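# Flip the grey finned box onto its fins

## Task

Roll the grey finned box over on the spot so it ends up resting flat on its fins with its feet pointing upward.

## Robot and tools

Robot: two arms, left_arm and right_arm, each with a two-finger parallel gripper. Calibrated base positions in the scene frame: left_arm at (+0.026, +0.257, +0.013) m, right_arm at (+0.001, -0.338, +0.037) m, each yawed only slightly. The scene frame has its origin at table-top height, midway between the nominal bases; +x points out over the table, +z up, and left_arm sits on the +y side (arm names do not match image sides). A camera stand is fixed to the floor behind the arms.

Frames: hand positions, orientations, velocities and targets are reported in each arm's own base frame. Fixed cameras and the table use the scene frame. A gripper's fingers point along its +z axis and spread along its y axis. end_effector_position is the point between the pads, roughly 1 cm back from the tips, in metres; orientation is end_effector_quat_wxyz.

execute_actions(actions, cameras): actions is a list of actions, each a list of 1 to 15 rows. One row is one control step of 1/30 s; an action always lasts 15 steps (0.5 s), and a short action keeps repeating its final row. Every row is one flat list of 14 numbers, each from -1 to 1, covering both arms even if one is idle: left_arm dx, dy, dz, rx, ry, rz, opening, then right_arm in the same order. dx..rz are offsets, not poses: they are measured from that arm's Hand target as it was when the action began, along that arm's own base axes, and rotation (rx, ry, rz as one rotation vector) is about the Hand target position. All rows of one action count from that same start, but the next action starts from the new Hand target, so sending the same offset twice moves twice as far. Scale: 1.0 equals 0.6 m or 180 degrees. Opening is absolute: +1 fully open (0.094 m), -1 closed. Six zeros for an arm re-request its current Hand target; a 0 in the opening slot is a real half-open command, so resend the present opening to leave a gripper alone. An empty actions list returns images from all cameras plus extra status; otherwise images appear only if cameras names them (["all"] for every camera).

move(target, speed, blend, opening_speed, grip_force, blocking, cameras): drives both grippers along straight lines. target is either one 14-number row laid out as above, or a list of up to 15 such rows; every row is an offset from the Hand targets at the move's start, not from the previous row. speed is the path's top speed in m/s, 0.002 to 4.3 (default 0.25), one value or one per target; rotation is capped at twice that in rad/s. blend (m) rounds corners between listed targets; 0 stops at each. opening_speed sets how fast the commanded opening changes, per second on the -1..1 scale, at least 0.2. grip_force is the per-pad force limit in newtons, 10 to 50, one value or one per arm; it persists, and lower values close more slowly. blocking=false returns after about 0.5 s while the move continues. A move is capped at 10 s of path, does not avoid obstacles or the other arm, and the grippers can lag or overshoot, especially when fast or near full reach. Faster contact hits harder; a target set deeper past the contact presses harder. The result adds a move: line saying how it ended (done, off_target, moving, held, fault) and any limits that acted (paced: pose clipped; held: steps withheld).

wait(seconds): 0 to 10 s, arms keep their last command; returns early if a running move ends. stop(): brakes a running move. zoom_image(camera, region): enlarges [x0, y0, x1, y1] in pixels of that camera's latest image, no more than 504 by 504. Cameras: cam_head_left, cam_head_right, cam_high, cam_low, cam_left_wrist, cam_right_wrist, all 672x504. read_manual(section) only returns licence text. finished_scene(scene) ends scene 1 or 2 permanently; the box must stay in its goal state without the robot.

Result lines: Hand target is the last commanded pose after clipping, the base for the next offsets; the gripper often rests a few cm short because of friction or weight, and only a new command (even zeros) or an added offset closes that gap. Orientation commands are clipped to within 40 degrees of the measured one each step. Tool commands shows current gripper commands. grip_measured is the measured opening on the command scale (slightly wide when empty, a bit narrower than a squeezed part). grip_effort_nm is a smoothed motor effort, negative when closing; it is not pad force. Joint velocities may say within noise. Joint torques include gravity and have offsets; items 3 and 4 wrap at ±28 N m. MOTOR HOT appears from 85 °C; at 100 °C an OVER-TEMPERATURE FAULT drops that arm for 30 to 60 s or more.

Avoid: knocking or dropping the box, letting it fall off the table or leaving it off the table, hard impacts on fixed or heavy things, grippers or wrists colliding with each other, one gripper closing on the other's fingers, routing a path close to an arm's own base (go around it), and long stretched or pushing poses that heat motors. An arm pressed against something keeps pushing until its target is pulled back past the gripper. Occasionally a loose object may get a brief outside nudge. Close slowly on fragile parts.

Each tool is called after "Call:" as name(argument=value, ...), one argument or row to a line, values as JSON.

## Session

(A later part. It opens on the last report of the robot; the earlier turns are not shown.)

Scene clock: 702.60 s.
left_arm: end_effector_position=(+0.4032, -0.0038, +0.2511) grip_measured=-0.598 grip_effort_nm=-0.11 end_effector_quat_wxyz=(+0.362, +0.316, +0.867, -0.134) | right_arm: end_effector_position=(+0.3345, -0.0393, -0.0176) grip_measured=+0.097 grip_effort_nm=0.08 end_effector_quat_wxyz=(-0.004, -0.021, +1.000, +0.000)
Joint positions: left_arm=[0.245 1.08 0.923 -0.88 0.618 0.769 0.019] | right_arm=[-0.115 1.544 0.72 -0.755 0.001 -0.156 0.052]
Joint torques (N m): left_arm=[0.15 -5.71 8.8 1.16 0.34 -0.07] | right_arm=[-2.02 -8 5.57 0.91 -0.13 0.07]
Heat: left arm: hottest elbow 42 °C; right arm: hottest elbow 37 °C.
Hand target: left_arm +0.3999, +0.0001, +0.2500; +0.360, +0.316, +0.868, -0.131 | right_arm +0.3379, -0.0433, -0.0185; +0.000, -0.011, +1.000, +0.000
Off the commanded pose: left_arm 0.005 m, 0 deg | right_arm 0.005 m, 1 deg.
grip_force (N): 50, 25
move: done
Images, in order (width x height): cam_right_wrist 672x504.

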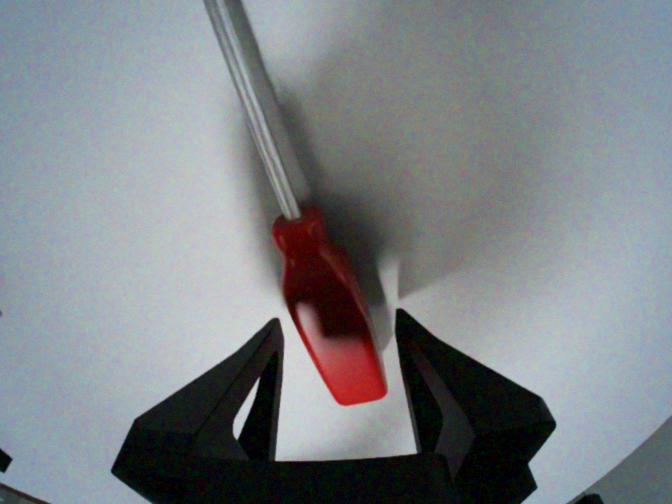

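Call:
move(
  target=[
    [0,0,0,0,0,0,-0.6, 0,0,0.25,0,0,0,0.1],
    [0,0,0,0,0,0,-0.6, -0.188,0.537,0.28,-0.293,-0.3427,0.4543,1],
    [0,0,0,0,0,0,-0.6, -0.139,0.5455,0.0942,-0.293,-0.3427,0.4543,1],
  ],
  speed=[0.12,0.25,0.12],
  blend=[0.02,0.01,0],
  grip_force=[50,50],
  cameras=["cam_right_wrist","cam_high","cam_head_left"],
)

Scene clock: 880.17 s.
left_arm: end_effector_position=(+0.4032, -0.0038, +0.2511) grip_measured=-0.598 grip_effort_nm=-0.11 end_effector_quat_wxyz=(+0.362, +0.316, +0.867, -0.134) | right_arm: end_effector_position=(+0.2506, +0.2877, +0.0401) grip_measured=+0.998 grip_effort_nm=0.08 end_effector_quat_wxyz=(-0.450, +0.607, -0.528, +0.388)
Joint positions: left_arm=[0.245 1.08 0.923 -0.88 0.618 0.769 0.019] | right_arm=[1.258 1.649 0.337 0.705 1.032 -1.028 0.094]
Joint torques (N m): left_arm=[0.15 -5.89 8.85 1.1 0.34 -0.06] | right_arm=[-2.26 -6.48 2.82 2.29 0.17 -0.03]
Heat: left arm: hottest elbow 42 °C; right arm: hottest elbow 36 °C.
Hand target: left_arm +0.3999, +0.0001, +0.2500; +0.360, +0.316, +0.868, -0.131 | right_arm +0.2545, +0.2840, +0.0379; -0.447, +0.605, -0.529, +0.392
Off the commanded pose: left_arm 0.005 m, 0 deg | right_arm 0.006 m, 1 deg.
move: done; blend cut to 0 m at target 2
Images, in order (width x height): cam_head_left 672x504, cam_high 672x504, cam_right_wrist 672x504.

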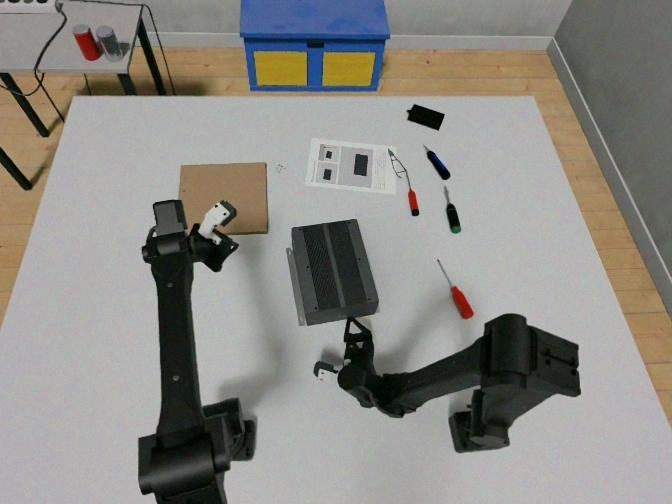

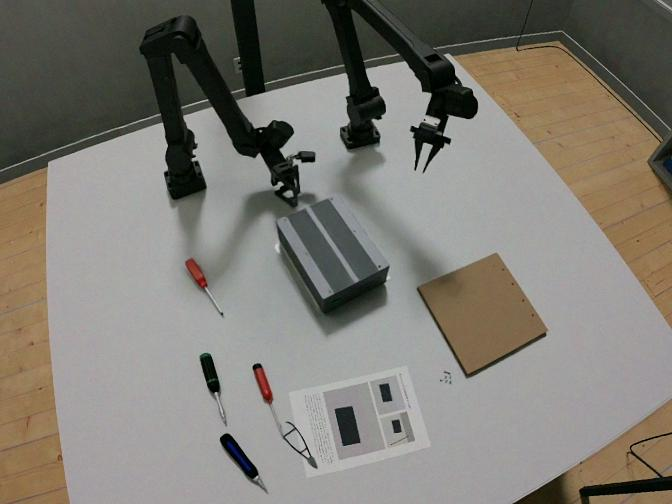

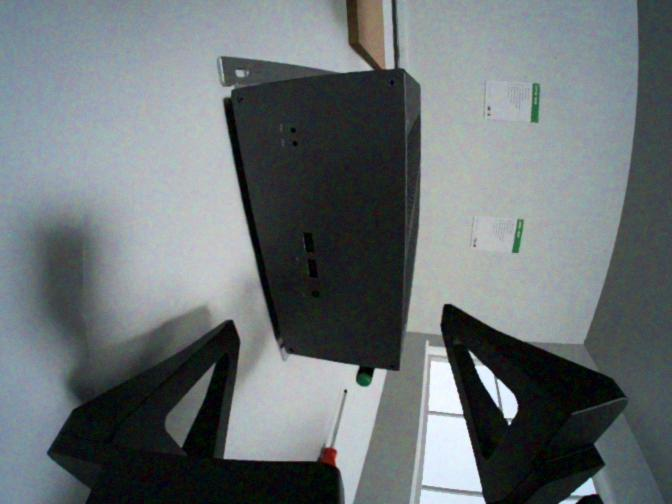

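Call:
zoom_image(
  camera="cam_right_wrist",
  region=[200, 40, 440, 400],
)

Call:
zoom_image(
  camera="cam_right_wrist",
  region=[210, 280, 310, 380],
)

Call:
zoom_image(
  camera="cam_right_wrist",
  region=[210, 50, 310, 150],
)

Scaled by 1.400 from the camera's 672x504 image, which has a finer 960x720 frame.

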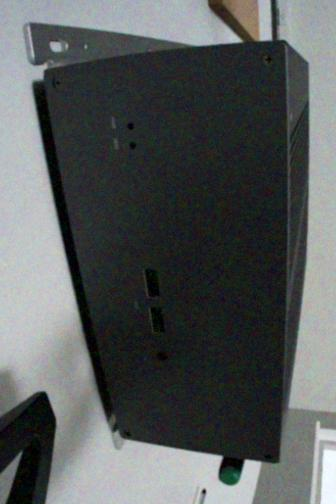

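Scaled by 5.040 from the camera's 672x504 image, which has a finer 960x720 frame.

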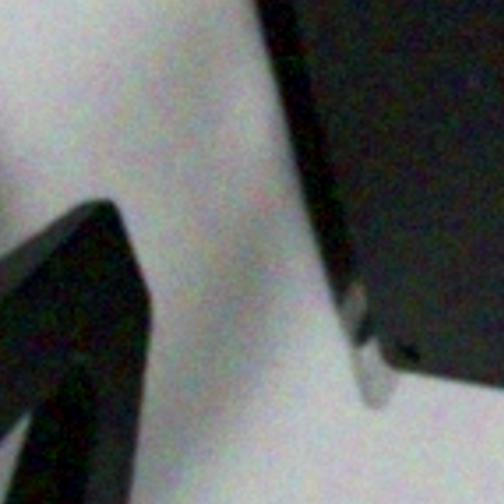

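Scaled by 5.040 from the camera's 672x504 image, which has a finer 960x720 frame.

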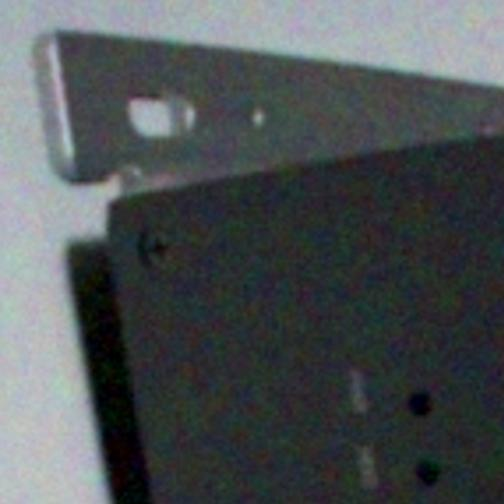

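Call:
move(
  target=[0,0,0,0,0,0,-0.6, -0.001,0.008,-0.0167,0,0,0,1],
  speed=0.04,
  cameras=["cam_right_wrist"],
)

Call:
zoom_image(
  camera="cam_right_wrist",
  region=[180, 240, 340, 400],
)

Scene clock: 959.70 s.
left_arm: end_effector_position=(+0.4032, -0.0038, +0.2511) grip_measured=-0.598 grip_effort_nm=-0.11 end_effector_quat_wxyz=(+0.362, +0.316, +0.867, -0.134) | right_arm: end_effector_position=(+0.2500, +0.2858, +0.0268) grip_measured=+0.998 grip_effort_nm=0.08 end_effector_quat_wxyz=(-0.443, +0.612, -0.525, +0.391)
Joint positions: left_arm=[0.245 1.08 0.923 -0.88 0.618 0.769 0.019] | right_arm=[1.258 1.704 0.337 0.74 1.032 -1.028 0.094]
Joint torques (N m): left_arm=[0.26 -5.89 8.87 1.16 0.35 -0.05] | right_arm=[-1.73 -6.12 3.37 2.21 0.42 0.06]
Heat: left arm: hottest elbow 42 °C; right arm: hottest elbow 34 °C.
Hand target: left_arm +0.3999, +0.0001, +0.2500; +0.360, +0.316, +0.868, -0.131 | right_arm +0.2539, +0.2888, +0.0280; -0.448, +0.605, -0.529, +0.391
Off the commanded pose: left_arm 0.005 m, 0 deg | right_arm 0.005 m, 1 deg.
move: done
Images, in order (width x height): cam_right_wrist 672x504.

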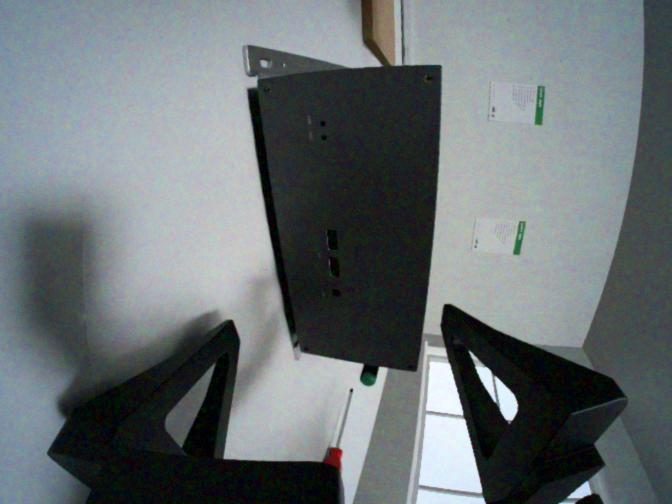

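Scaled by 3.150 from the camera's 672x504 image, which has a finer 960x720 frame.

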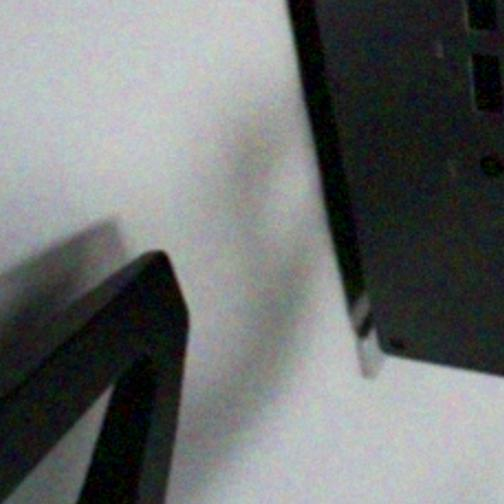

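Call:
move(
  target=[0,0,0,0,0,0,-0.6, 0,0,-0.005,0,0,0,1],
  speed=0.03,
)

Call:
move(
  target=[0,0,0,0,0,0,-0.6, 0,0,-0.005,0,0,0,1],
  speed=0.03,
)

Call:
move(
  target=[0,0,0,0,0,0,-0.6, 0,0,-0.005,0,0,0,1],
  speed=0.03,
  cameras=["cam_right_wrist"],
)

Call:
zoom_image(
  camera="cam_right_wrist",
  region=[180, 240, 340, 400],
)

Scene clock: 972.63 s.
left_arm: end_effector_position=(+0.4032, -0.0038, +0.2511) grip_measured=-0.598 grip_effort_nm=-0.11 end_effector_quat_wxyz=(+0.362, +0.316, +0.867, -0.134) | right_arm: end_effector_position=(+0.2500, +0.2857, +0.0239) grip_measured=+0.998 grip_effort_nm=0.08 end_effector_quat_wxyz=(-0.443, +0.612, -0.525, +0.391)
Joint positions: left_arm=[0.245 1.08 0.923 -0.88 0.618 0.769 0.019] | right_arm=[1.258 1.719 0.337 0.755 1.032 -1.028 0.094]
Joint torques (N m): left_arm=[0.03 -5.95 8.83 1.11 0.34 -0.06] | right_arm=[-1.96 -6.65 3.3 2.36 0.43 0.04]
Heat: left arm: hottest elbow 42 °C; right arm: hottest elbow 34 °C.
Hand target: left_arm +0.3999, +0.0001, +0.2500; +0.360, +0.316, +0.868, -0.131 | right_arm +0.2539, +0.2888, +0.0250; -0.448, +0.605, -0.529, +0.391
Off the commanded pose: left_arm 0.005 m, 0 deg | right_arm 0.005 m, 1 deg.
move: done

Scene clock: 973.50 s.
left_arm: end_effector_position=(+0.4032, -0.0038, +0.2511) grip_measured=-0.598 grip_effort_nm=-0.11 end_effector_quat_wxyz=(+0.362, +0.316, +0.867, -0.134) | right_arm: end_effector_position=(+0.2499, +0.2855, +0.0208) grip_measured=+0.998 grip_effort_nm=0.08 end_effector_quat_wxyz=(-0.443, +0.612, -0.525, +0.391)
Joint positions: left_arm=[0.245 1.08 0.923 -0.88 0.618 0.769 0.019] | right_arm=[1.258 1.734 0.337 0.77 1.032 -1.028 0.094]
Joint torques (N m): left_arm=[0.26 -5.95 8.88 1.13 0.34 -0.06] | right_arm=[-0.97 -6.53 3.21 2.39 0.4 0.04]
Heat: left arm: hottest elbow 42 °C; right arm: hottest elbow 34 °C.
Hand target: left_arm +0.3999, +0.0001, +0.2500; +0.360, +0.316, +0.868, -0.131 | right_arm +0.2539, +0.2888, +0.0219; -0.448, +0.605, -0.529, +0.392
Off the commanded pose: left_arm 0.005 m, 0 deg | right_arm 0.005 m, 1 deg.
move: done

Scene clock: 974.37 s.
left_arm: end_effector_position=(+0.4032, -0.0038, +0.2511) grip_measured=-0.598 grip_effort_nm=-0.11 end_effector_quat_wxyz=(+0.362, +0.316, +0.867, -0.134) | right_arm: end_effector_position=(+0.2498, +0.2852, +0.0178) grip_measured=+0.998 grip_effort_nm=0.08 end_effector_quat_wxyz=(-0.443, +0.612, -0.525, +0.391)
Joint positions: left_arm=[0.245 1.08 0.923 -0.88 0.618 0.769 0.019] | right_arm=[1.258 1.749 0.337 0.784 1.032 -1.028 0.094]
Joint torques (N m): left_arm=[0.21 -5.83 8.83 1.17 0.36 -0.06] | right_arm=[-1.73 -7.18 2.96 2.14 0.4 -0.01]
Heat: left arm: hottest elbow 42 °C; right arm: hottest elbow 34 °C.
Hand target: left_arm +0.3999, +0.0001, +0.2500; +0.360, +0.316, +0.868, -0.131 | right_arm +0.2539, +0.2888, +0.0190; -0.448, +0.605, -0.529, +0.391
Off the commanded pose: left_arm 0.005 m, 0 deg | right_arm 0.006 m, 1 deg.
move: done
Images, in order (width x height): cam_right_wrist 672x504.

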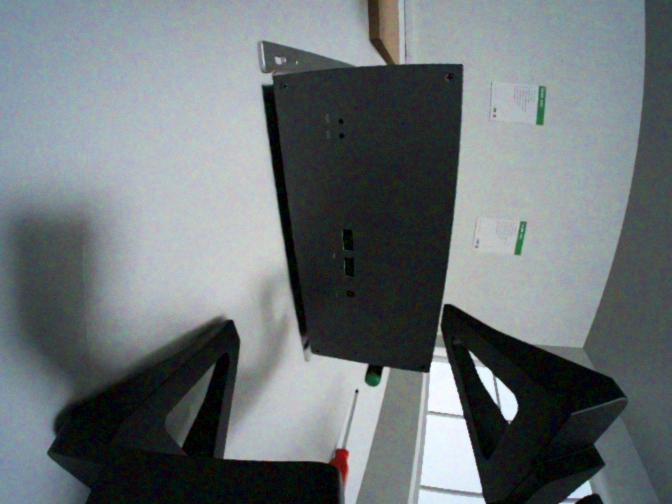

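Scaled by 3.150 from the camera's 672x504 image, which has a finer 960x720 frame.

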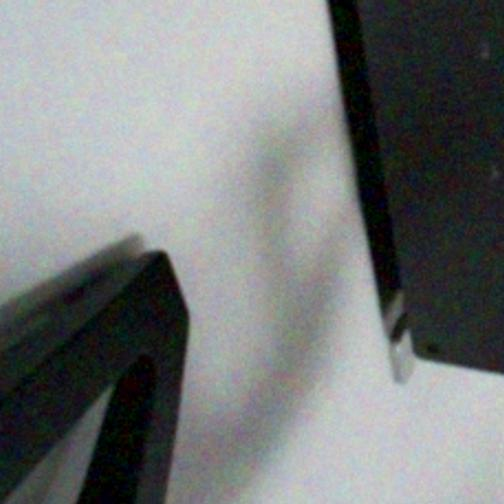

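Call:
move(
  target=[0,0,0,0,0,0,-0.6, 0,0,-0.005,0,0,0,1],
  speed=0.03,
)

Call:
move(
  target=[0,0,0,0,0,0,-0.6, 0,0,-0.004,0,0,0,1],
  speed=0.03,
  cameras=["cam_right_wrist"],
)

Call:
zoom_image(
  camera="cam_right_wrist",
  region=[180, 240, 340, 400],
)

Scene clock: 984.27 s.
left_arm: end_effector_position=(+0.4032, -0.0038, +0.2511) grip_measured=-0.598 grip_effort_nm=-0.11 end_effector_quat_wxyz=(+0.362, +0.316, +0.867, -0.134) | right_arm: end_effector_position=(+0.2497, +0.2849, +0.0148) grip_measured=+0.998 grip_effort_nm=0.08 end_effector_quat_wxyz=(-0.442, +0.612, -0.525, +0.392)
Joint positions: left_arm=[0.245 1.08 0.923 -0.88 0.618 0.769 0.019] | right_arm=[1.258 1.765 0.337 0.799 1.032 -1.028 0.094]
Joint torques (N m): left_arm=[0.09 -5.83 8.85 1.11 0.34 -0.06] | right_arm=[-1.26 -6.42 3.04 2.39 0.44 0.04]
Heat: left arm: hottest elbow 42 °C; right arm: hottest elbow 33 °C.
Hand target: left_arm +0.3999, +0.0001, +0.2500; +0.360, +0.316, +0.868, -0.131 | right_arm +0.2540, +0.2888, +0.0160; -0.448, +0.605, -0.529, +0.391
Off the commanded pose: left_arm 0.005 m, 0 deg | right_arm 0.006 m, 1 deg.
move: done

Scene clock: 985.10 s.
left_arm: end_effector_position=(+0.4032, -0.0038, +0.2511) grip_measured=-0.598 grip_effort_nm=-0.11 end_effector_quat_wxyz=(+0.362, +0.316, +0.867, -0.134) | right_arm: end_effector_position=(+0.2496, +0.2847, +0.0125) grip_measured=+0.998 grip_effort_nm=0.08 end_effector_quat_wxyz=(-0.442, +0.612, -0.525, +0.392)
Joint positions: left_arm=[0.245 1.08 0.923 -0.88 0.618 0.769 0.019] | right_arm=[1.258 1.776 0.337 0.811 1.032 -1.028 0.094]
Joint torques (N m): left_arm=[0.15 -5.71 8.84 1.16 0.33 -0.07] | right_arm=[-1.67 -7.12 2.95 2.24 0.43 0.09]
Heat: left arm: hottest elbow 42 °C; right arm: hottest elbow 33 °C.
Hand target: left_arm +0.3999, +0.0001, +0.2500; +0.360, +0.316, +0.868, -0.131 | right_arm +0.2539, +0.2888, +0.0136; -0.448, +0.605, -0.529, +0.391
Off the commanded pose: left_arm 0.005 m, 0 deg | right_arm 0.006 m, 1 deg.
move: done
Images, in order (width x height): cam_right_wrist 672x504.

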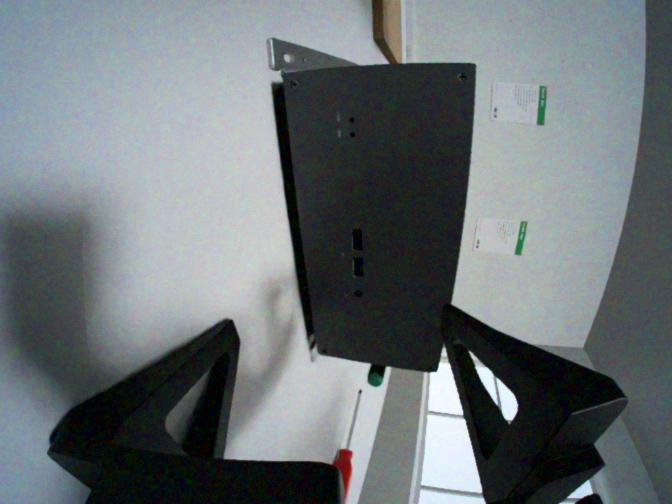

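Scaled by 3.150 from the camera's 672x504 image, which has a finer 960x720 frame.

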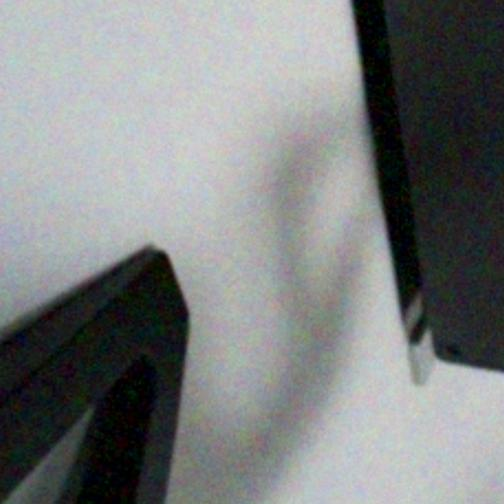

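Call:
execute_actions(
  actions=[],
  cameras=["cam_low","cam_left_wrist","cam_head_right"],
)

Call:
zoom_image(
  camera="cam_low",
  region=[220, 220, 380, 320],
)

Call:
zoom_image(
  camera="cam_head_right",
  region=[280, 200, 400, 380],
)

Scene clock: 1053.63 s.
left_arm: end_effector_position=(+0.4032, -0.0038, +0.2511) grip_measured=-0.598 grip_effort_nm=-0.11 end_effector_quat_wxyz=(+0.362, +0.316, +0.867, -0.134) | right_arm: end_effector_position=(+0.2496, +0.2846, +0.0123) grip_measured=+0.998 grip_effort_nm=0.08 end_effector_quat_wxyz=(-0.442, +0.613, -0.525, +0.392)
Joint positions: left_arm=[0.245 1.08 0.923 -0.88 0.618 0.769 0.019] | right_arm=[1.258 1.777 0.337 0.811 1.032 -1.028 0.094]
Joint velocities: within noise
Joint torques (N m): left_arm=[0.15 -5.83 8.84 1.16 0.34 -0.06] | right_arm=[-1.61 -6.95 2.81 2.25 0.49 0.04]
Heat: left arm: hottest elbow 42 °C; right arm: hottest elbow 33 °C.
Hand target: left_arm +0.3999, +0.0001, +0.2500; +0.360, +0.316, +0.868, -0.131 | right_arm +0.2539, +0.2888, +0.0135; -0.447, +0.605, -0.529, +0.392
Tool commands: left_gripper/opening=-0.6 right_gripper/opening=+1.0
Off the commanded pose: left_arm 0.005 m, 0 deg | right_arm 0.006 m, 1 deg.
Images, in order (width x height): cam_head_right 672x504, cam_low 672x504, cam_left_wrist 672x504.

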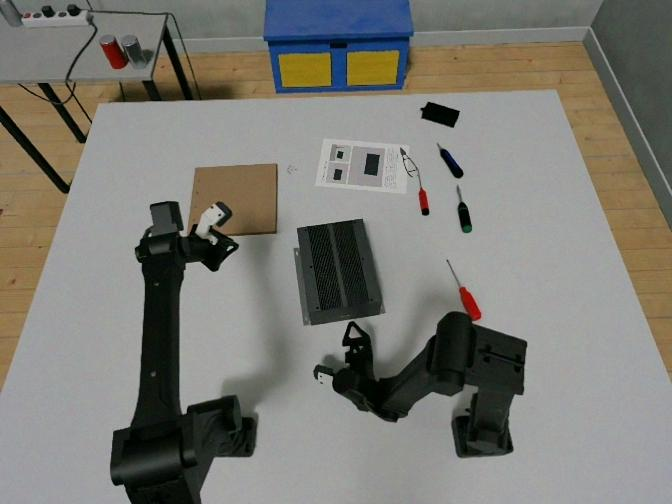

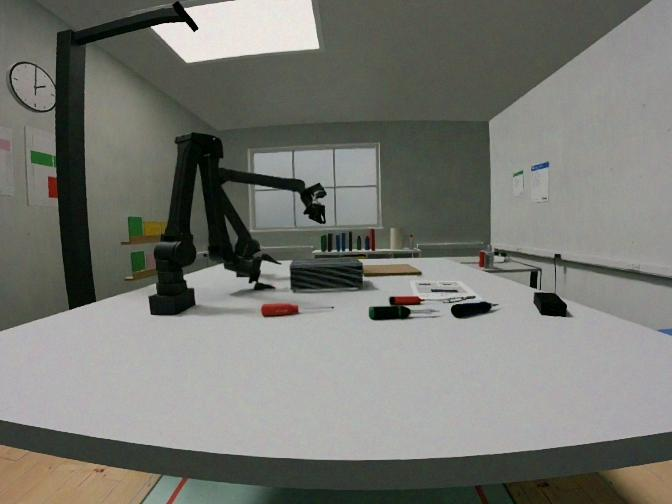

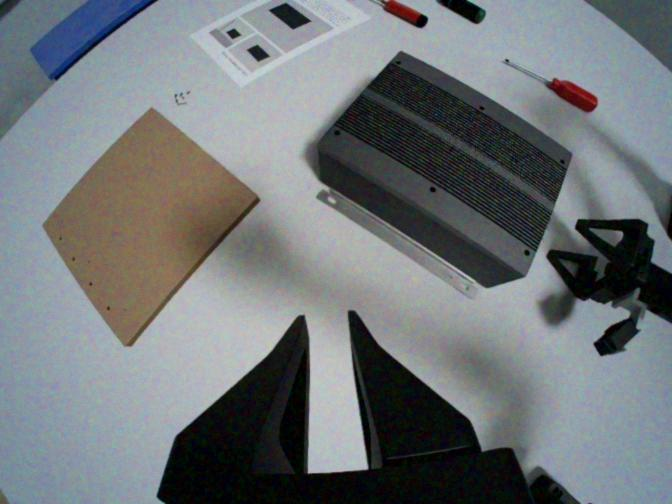

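Scaled by 3.150.

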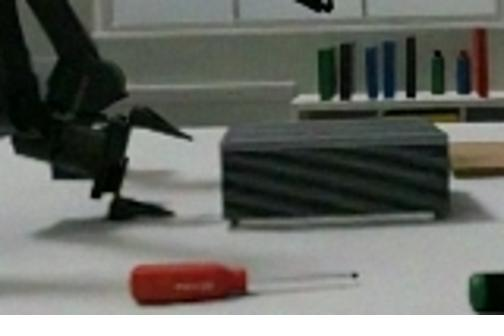

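Scaled by 2.800.

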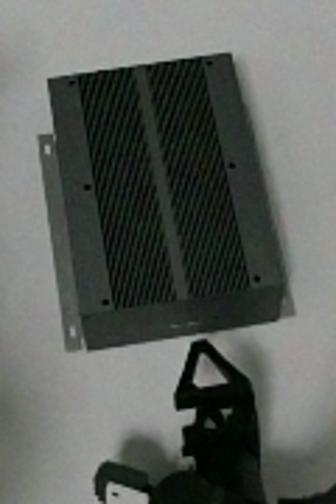

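Call:
move(
  target=[0,0,0,0,0,0,-0.6, 0,0,-0.004,0,0,0,1],
  speed=0.03,
)

Call:
move(
  target=[0,0,0,0,0,0,-0.6, 0,0,-0.004,0,0,0,1],
  speed=0.03,
)

Call:
move(
  target=[0,0,0,0,0,0,-0.6, 0,0,-0.004,0,0,0,1],
  speed=0.03,
  cameras=["cam_right_wrist"],
)

Call:
zoom_image(
  camera="cam_right_wrist",
  region=[180, 240, 340, 400],
)

Scene clock: 1121.73 s.
left_arm: end_effector_position=(+0.4032, -0.0038, +0.2511) grip_measured=-0.598 grip_effort_nm=-0.11 end_effector_quat_wxyz=(+0.362, +0.316, +0.867, -0.134) | right_arm: end_effector_position=(+0.2499, +0.2849, +0.0123) grip_measured=+0.998 grip_effort_nm=0.08 end_effector_quat_wxyz=(-0.445, +0.609, -0.526, +0.391)
Joint positions: left_arm=[0.245 1.08 0.923 -0.88 0.618 0.769 0.019] | right_arm=[1.258 1.784 0.337 0.827 1.034 -1.028 0.094]
Joint torques (N m): left_arm=[0.15 -5.83 8.83 1.14 0.35 -0.06] | right_arm=[-1.61 -6.07 2.85 2.14 0.31 0.05]
Heat: left arm: hottest elbow 42 °C; right arm: hottest elbow 33 °C.
Hand target: left_arm +0.3999, +0.0001, +0.2500; +0.360, +0.316, +0.868, -0.131 | right_arm +0.2539, +0.2888, +0.0111; -0.448, +0.605, -0.529, +0.391
Off the commanded pose: left_arm 0.005 m, 0 deg | right_arm 0.006 m, 1 deg.
move: done

Scene clock: 1122.57 s.
left_arm: end_effector_position=(+0.4032, -0.0038, +0.2511) grip_measured=-0.598 grip_effort_nm=-0.11 end_effector_quat_wxyz=(+0.362, +0.316, +0.867, -0.134) | right_arm: end_effector_position=(+0.2503, +0.2849, +0.0122) grip_measured=+0.998 grip_effort_nm=0.08 end_effector_quat_wxyz=(-0.448, +0.606, -0.528, +0.391)
Joint positions: left_arm=[0.245 1.08 0.923 -0.88 0.618 0.769 0.019] | right_arm=[1.258 1.792 0.337 0.842 1.038 -1.028 0.094]
Joint torques (N m): left_arm=[0.26 -5.89 8.87 1.17 0.35 -0.06] | right_arm=[-1.49 -5.54 2.96 1.98 0.13 0.04]
Heat: left arm: hottest elbow 42 °C; right arm: hottest elbow 33 °C.
Hand target: left_arm +0.3999, +0.0001, +0.2500; +0.360, +0.316, +0.868, -0.131 | right_arm +0.2539, +0.2888, +0.0088; -0.448, +0.605, -0.529, +0.392
Off the commanded pose: left_arm 0.005 m, 0 deg | right_arm 0.006 m, 0 deg.
move: done

Scene clock: 1123.37 s.
left_arm: end_effector_position=(+0.4032, -0.0038, +0.2511) grip_measured=-0.598 grip_effort_nm=-0.11 end_effector_quat_wxyz=(+0.362, +0.316, +0.867, -0.134) | right_arm: end_effector_position=(+0.2505, +0.2850, +0.0122) grip_measured=+0.998 grip_effort_nm=0.08 end_effector_quat_wxyz=(-0.449, +0.605, -0.527, +0.393)
Joint positions: left_arm=[0.245 1.08 0.923 -0.88 0.618 0.769 0.019] | right_arm=[1.258 1.797 0.337 0.854 1.04 -1.034 0.094]
Joint torques (N m): left_arm=[-0.03 -5.89 8.83 1.17 0.34 -0.06] | right_arm=[-1.55 -5.6 2.91 1.98 0.07 0.11]
Heat: left arm: hottest elbow 42 °C; right arm: hottest elbow 33 °C.
Hand target: left_arm +0.3999, +0.0001, +0.2500; +0.360, +0.316, +0.868, -0.131 | right_arm +0.2539, +0.2888, +0.0064; -0.448, +0.605, -0.529, +0.392
Off the commanded pose: left_arm 0.005 m, 0 deg | right_arm 0.008 m, 0 deg.
move: done
Images, in order (width x height): cam_right_wrist 672x504.

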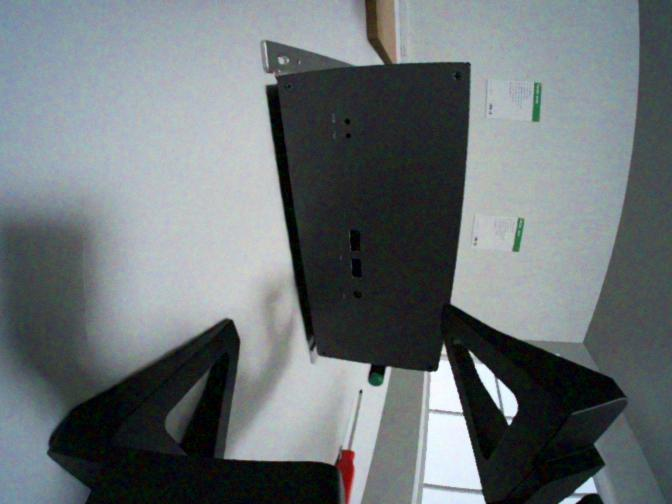

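Scaled by 3.150 from the camera's 672x504 image, which has a finer 960x720 frame.

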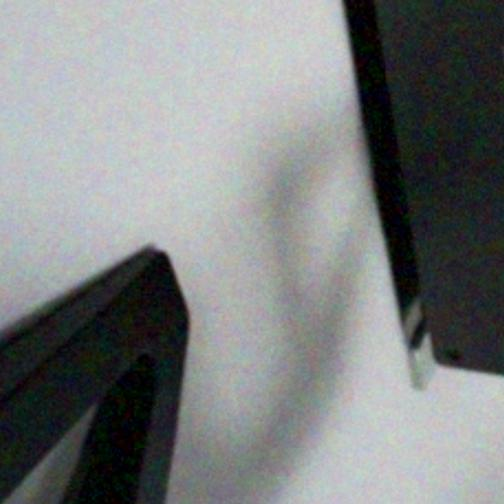

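Call:
move(
  target=[
    [0,0,0,0,0,0,-0.6, 0,0,0.2,0,0,0,1],
    [0,0,0,0,0,0,-0.6, 0.140,0.020,0.2,0,0,0,1],
  ],
  speed=0.12,
  cameras=["cam_right_wrist","cam_low"],
)

Call:
zoom_image(
  camera="cam_low",
  region=[220, 180, 380, 300],
)

Scene clock: 1152.60 s.
left_arm: end_effector_position=(+0.4032, -0.0038, +0.2511) grip_measured=-0.598 grip_effort_nm=-0.11 end_effector_quat_wxyz=(+0.362, +0.316, +0.867, -0.134) | right_arm: end_effector_position=(+0.3251, +0.2906, +0.1136) grip_measured=+0.998 grip_effort_nm=0.08 end_effector_quat_wxyz=(-0.434, +0.618, -0.526, +0.391)
Joint positions: left_arm=[0.245 1.08 0.923 -0.88 0.618 0.769 0.019] | right_arm=[1.031 1.406 0.454 0.459 0.836 -1.219 0.094]
Joint torques (N m): left_arm=[0.09 -5.83 8.85 1.16 0.35 -0.06] | right_arm=[-1.73 -5.71 8.43 2.54 0.07 -0.07]
Heat: left arm: hottest elbow 43 °C; right arm: hottest elbow 33 °C.
Hand target: left_arm +0.3999, +0.0001, +0.2500; +0.360, +0.316, +0.868, -0.131 | right_arm +0.3380, +0.3008, +0.1263; -0.447, +0.605, -0.529, +0.392
Off the commanded pose: left_arm 0.005 m, 0 deg | right_arm 0.021 m, 2 deg.
move: off_target (right_arm)
Images, in order (width x height): cam_low 672x504, cam_right_wrist 672x504.

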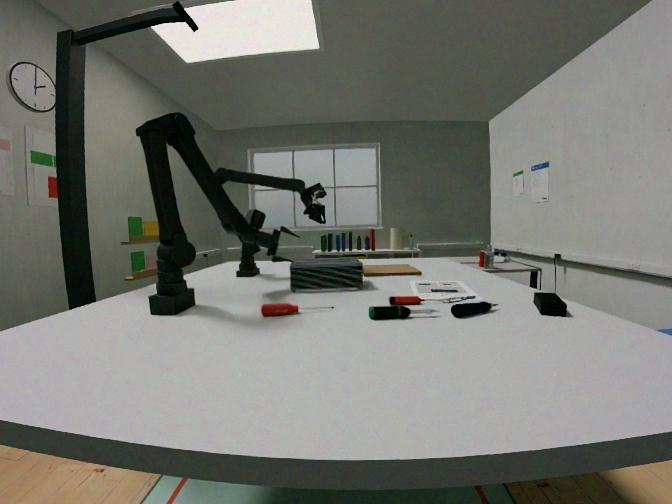

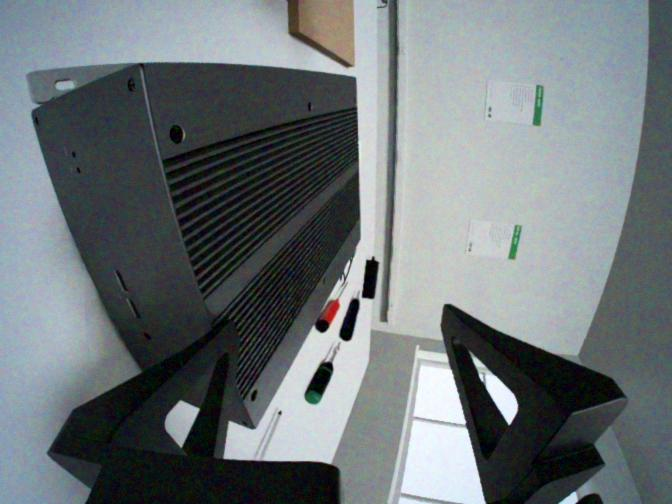

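Scaled by 3.150.

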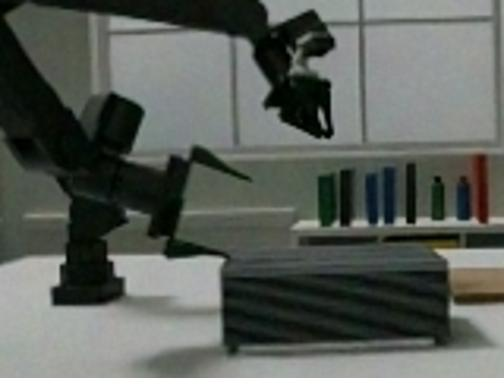

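Call:
move(
  target=[0,0,0,0,0,0,-0.6, 0.008,0.004,-0.007,0,0,0,1],
  speed=0.03,
)

Call:
move(
  target=[0,0,0,0,0,0,-0.6, 0,0,-0.007,0,0,0,1],
  speed=0.03,
  cameras=["cam_right_wrist"],
)

Scene clock: 1163.27 s.
left_arm: end_effector_position=(+0.4032, -0.0038, +0.2511) grip_measured=-0.598 grip_effort_nm=-0.11 end_effector_quat_wxyz=(+0.362, +0.316, +0.867, -0.134) | right_arm: end_effector_position=(+0.3302, +0.2941, +0.1115) grip_measured=+0.998 grip_effort_nm=0.08 end_effector_quat_wxyz=(-0.436, +0.616, -0.526, +0.391)
Joint positions: left_arm=[0.245 1.08 0.923 -0.88 0.618 0.769 0.019] | right_arm=[1.023 1.431 0.465 0.483 0.829 -1.225 0.094]
Joint torques (N m): left_arm=[0.09 -5.83 8.84 1.13 0.34 -0.07] | right_arm=[-1.61 -6.12 8.23 2.44 -0.01 -0.02]
Heat: left arm: hottest elbow 43 °C; right arm: hottest elbow 35 °C.
Hand target: left_arm +0.3999, +0.0001, +0.2500; +0.360, +0.316, +0.868, -0.131 | right_arm +0.3428, +0.3032, +0.1221; -0.448, +0.605, -0.529, +0.392
Off the commanded pose: left_arm 0.005 m, 0 deg | right_arm 0.019 m, 2 deg.
move: off_target (right_arm)

Scene clock: 1164.13 s.
left_arm: end_effector_position=(+0.4032, -0.0038, +0.2511) grip_measured=-0.598 grip_effort_nm=-0.11 end_effector_quat_wxyz=(+0.362, +0.316, +0.867, -0.134) | right_arm: end_effector_position=(+0.3313, +0.2956, +0.1114) grip_measured=+0.998 grip_effort_nm=0.08 end_effector_quat_wxyz=(-0.441, +0.613, -0.527, +0.390)
Joint positions: left_arm=[0.245 1.08 0.923 -0.88 0.618 0.769 0.019] | right_arm=[1.023 1.441 0.465 0.506 0.829 -1.225 0.094]
Joint torques (N m): left_arm=[0.15 -5.89 8.85 1.11 0.36 -0.06] | right_arm=[-1.38 -5.89 7.8 2.4 -0.01 -0.02]
Heat: left arm: hottest elbow 43 °C; right arm: hottest elbow 35 °C.
Hand target: left_arm +0.3999, +0.0001, +0.2500; +0.360, +0.316, +0.868, -0.131 | right_arm +0.3429, +0.3031, +0.1180; -0.448, +0.605, -0.530, +0.392
Off the commanded pose: left_arm 0.005 m, 0 deg | right_arm 0.015 m, 1 deg.
move: off_target (right_arm)
Images, in order (width x height): cam_right_wrist 672x504.

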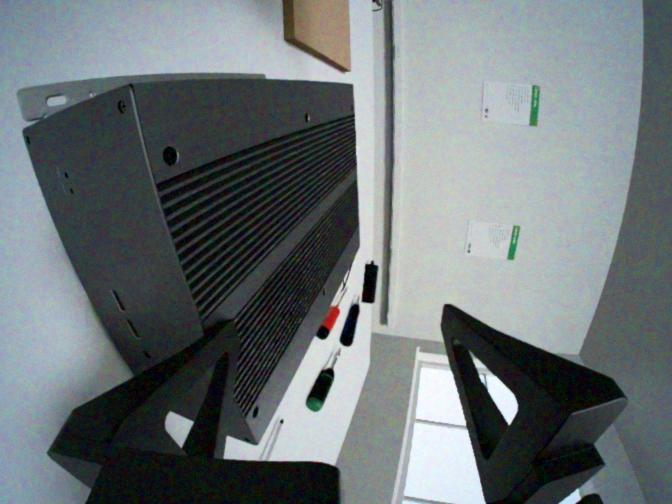

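Call:
move(
  target=[
    [0,0,0,0,0,0,-1, 0,0,0.2,0,0,0,-1],
    [0.142,0,-0.167,-0.1477,-0.0839,-0.2214,-1, 0.295,-0.422,0.137,0.3286,0.3632,0.2309,-1],
    [0.142,-0.155,-0.325,-0.1477,-0.0839,-0.2214,-1, 0.348,-0.197,-0.145,0.3286,0.3632,0.2309,-1],
  ],
  speed=[0.15,0.25,0.12],
  blend=[0.02,0.02,0],
  cameras=["all"],
)

Scene clock: 1473.73 s.
left_arm: end_effector_position=(+0.4875, -0.0886, +0.0637) grip_measured=-0.989 grip_effort_nm=-0.60 end_effector_quat_wxyz=(+0.470, +0.519, +0.600, -0.386) | right_arm: end_effector_position=(+0.5514, +0.1795, +0.0278) grip_measured=-0.986 grip_effort_nm=-0.76 end_effector_quat_wxyz=(-0.429, +0.558, -0.563, -0.433)
Joint positions: left_arm=[0.167 1.901 1.063 -0.719 1.309 1.582 0.001] | right_arm=[0.021 2.12 1.328 -0.7 -1.311 -1.481 0.001]
Joint torques (N m): left_arm=[-1.49 -12.57 5.41 0.99 0.8 -0.38] | right_arm=[0.15 -18.08 5.74 0.88 -0.66 0.06]
Heat: left arm: hottest elbow 43 °C; right arm: hottest elbow 40 °C.
Hand target: left_arm +0.4850, -0.0929, +0.0550; +0.464, +0.514, +0.604, -0.394 | right_arm +0.5517, +0.1849, +0.0309; -0.430, +0.562, -0.560, -0.432
Off the commanded pose: left_arm 0.010 m, 1 deg | right_arm 0.006 m, 1 deg.
move: done; blend cut to 0 m at target 1

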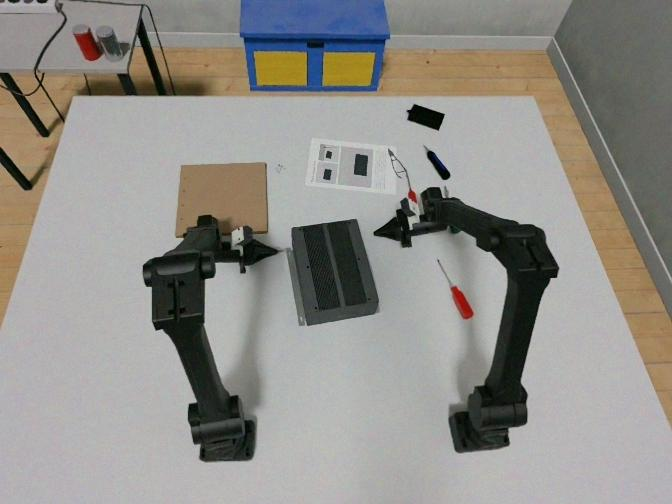

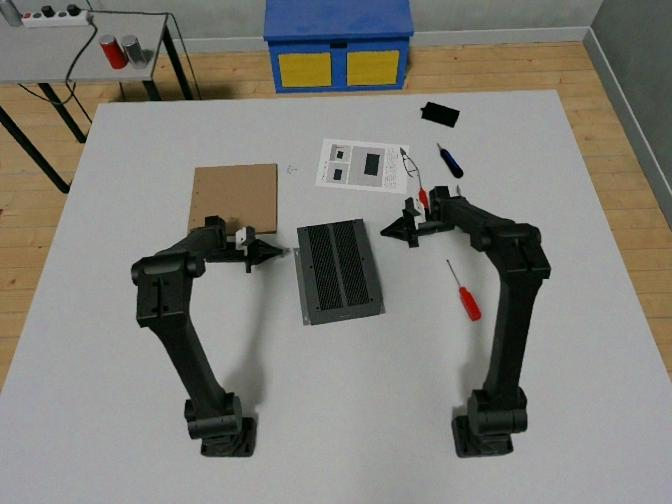

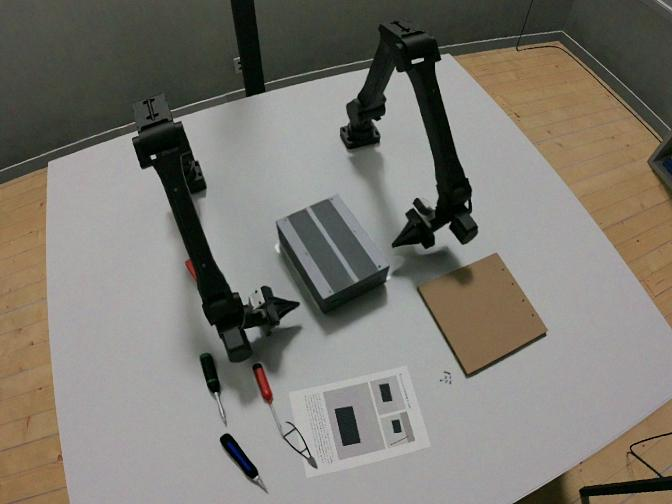

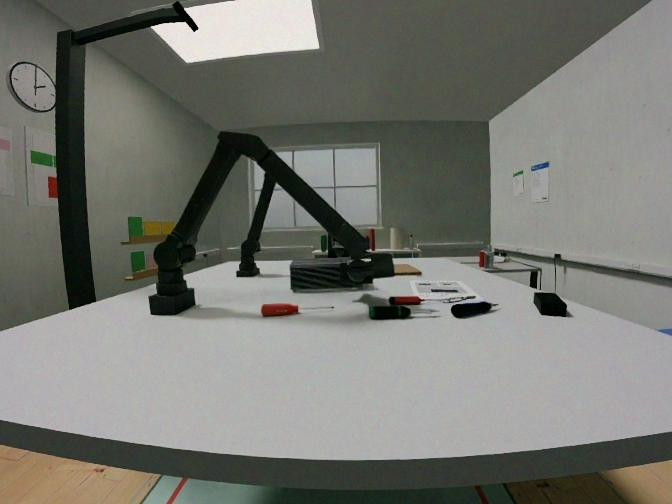

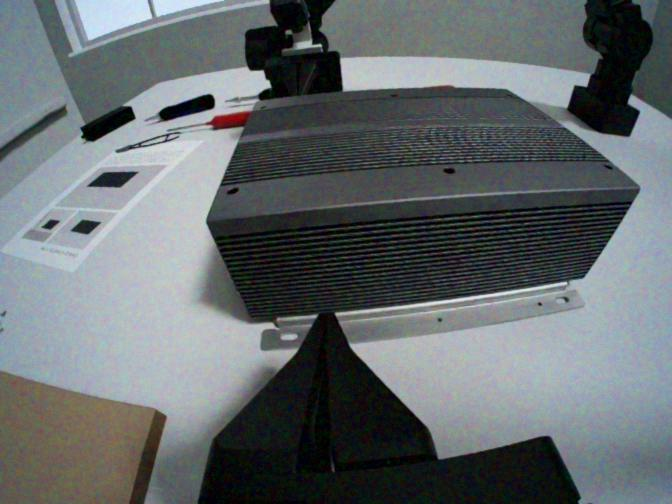

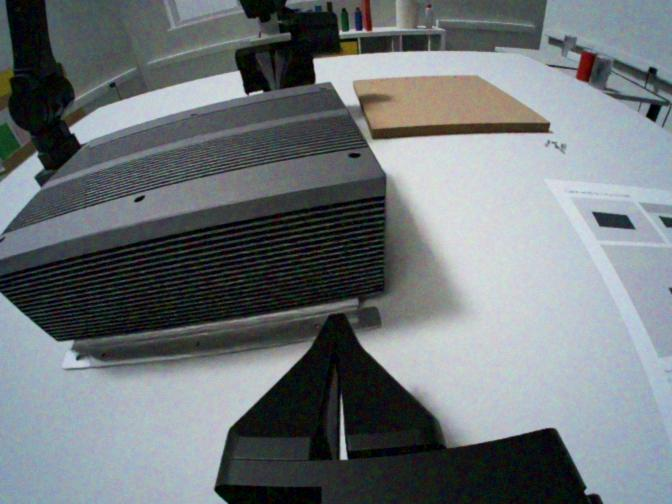

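Call:
execute_actions(
  actions=[],
  cameras=["cam_high","cam_low","cam_left_wrist","cam_right_wrist","cam_head_left"],
)

Scene clock: 1517.43 s.
left_arm: end_effector_position=(+0.4875, -0.0886, +0.0637) grip_measured=-0.989 grip_effort_nm=-0.60 end_effector_quat_wxyz=(+0.470, +0.519, +0.600, -0.386) | right_arm: end_effector_position=(+0.5514, +0.1795, +0.0278) grip_measured=-0.986 grip_effort_nm=-0.76 end_effector_quat_wxyz=(-0.429, +0.558, -0.563, -0.433)
Joint positions: left_arm=[0.167 1.901 1.063 -0.719 1.309 1.582 0.001] | right_arm=[0.021 2.12 1.328 -0.7 -1.311 -1.48 0.001]
Joint velocities: within noise
Joint torques (N m): left_arm=[-1.44 -12.75 5.38 1.02 0.81 -0.34] | right_arm=[0.21 -17.79 5.53 1.07 -0.69 0.06]
Heat: left arm: hottest elbow 41 °C; right arm: hottest elbow 37 °C.
Hand target: left_arm +0.4850, -0.0929, +0.0550; +0.464, +0.514, +0.604, -0.394 | right_arm +0.5517, +0.1849, +0.0309; -0.430, +0.562, -0.560, -0.432
Tool commands: left_gripper/opening=-1.0 right_gripper/opening=-1.0
Off the commanded pose: left_arm 0.010 m, 1 deg | right_arm 0.006 m, 1 deg.
Images, in order (width x height): cam_head_left 672x504, cam_high 672x504, cam_low 672x504, cam_left_wrist 672x504, cam_right_wrist 672x504.

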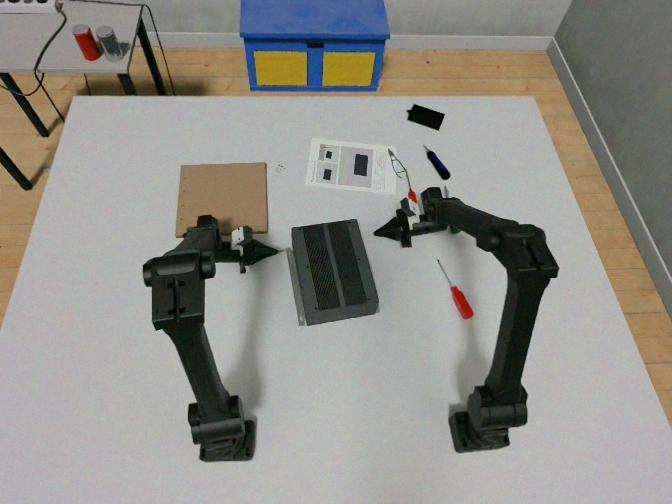

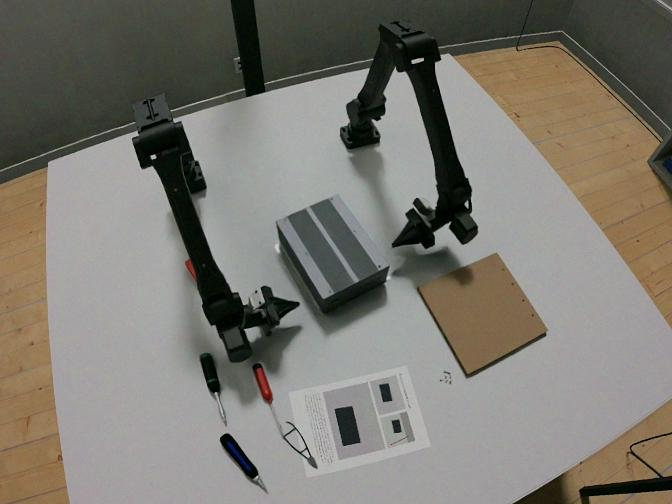

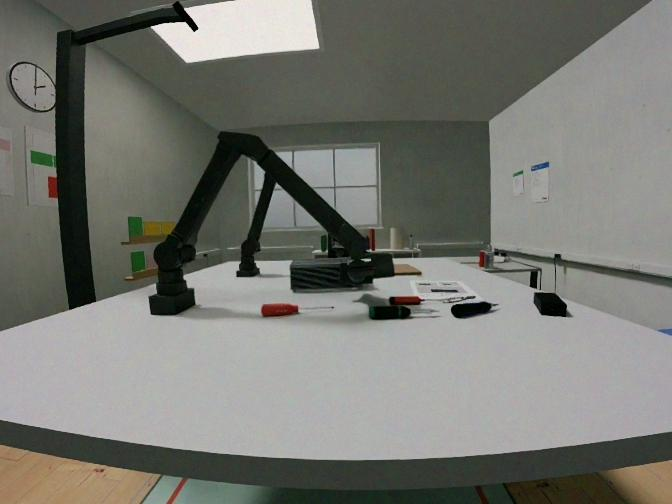

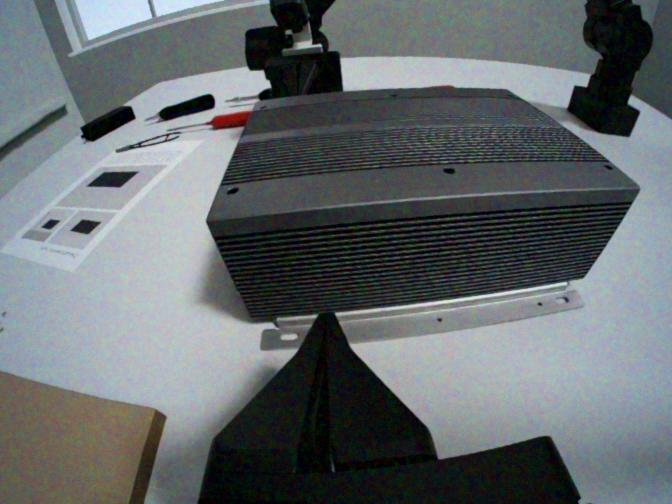

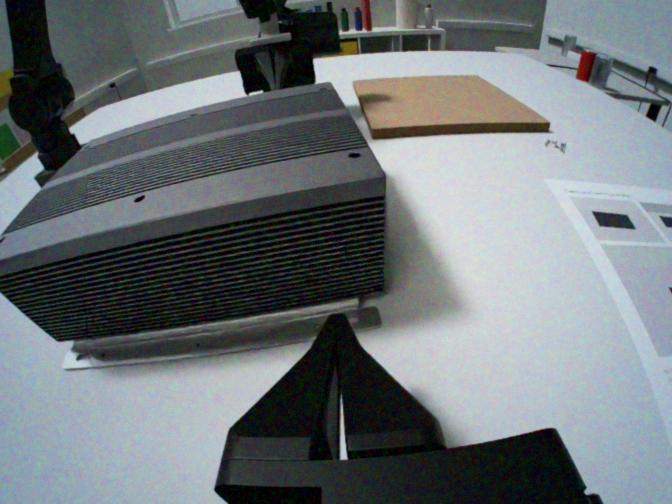

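Call:
move(
  target=[0.0104,-0.049,-0.0167,0,0,0,-1,-0.0069,0.0495,0,0,0,0,-1],
  speed=0.05,
  cameras=["cam_left_wrist","cam_right_wrist"],
)

Scene clock: 1560.60 s.
left_arm: end_effector_position=(+0.4939, -0.1183, +0.0544) grip_measured=-0.989 grip_effort_nm=-0.60 end_effector_quat_wxyz=(+0.471, +0.518, +0.599, -0.388) | right_arm: end_effector_position=(+0.5460, +0.2088, +0.0210) grip_measured=-0.986 grip_effort_nm=-0.76 end_effector_quat_wxyz=(-0.425, +0.555, -0.566, -0.437)
Joint positions: left_arm=[0.103 1.901 1.014 -0.438 1.305 1.34 0.001] | right_arm=[0.075 2.107 1.269 -0.473 -1.301 -1.278 0.001]
Joint torques (N m): left_arm=[-1.38 -12.57 5.34 1.39 0.61 -0.32] | right_arm=[0.32 -18.78 5.41 1.39 -0.6 0.02]
Heat: left arm: hottest elbow 40 °C; right arm: hottest elbow 36 °C.
Hand target: left_arm +0.4913, -0.1224, +0.0450; +0.464, +0.514, +0.604, -0.394 | right_arm +0.5474, +0.2147, +0.0309; -0.430, +0.562, -0.560, -0.432
Off the commanded pose: left_arm 0.011 m, 1 deg | right_arm 0.012 m, 1 deg.
move: off_target (left_arm, right_arm)
Images, in order (width x height): cam_left_wrist 672x504, cam_right_wrist 672x504.

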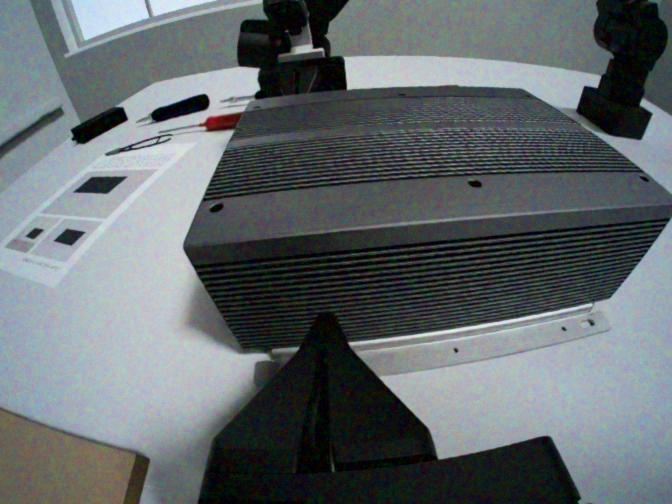

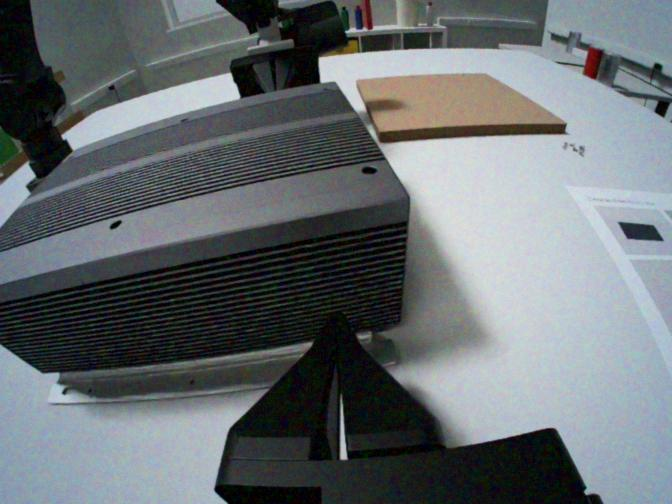

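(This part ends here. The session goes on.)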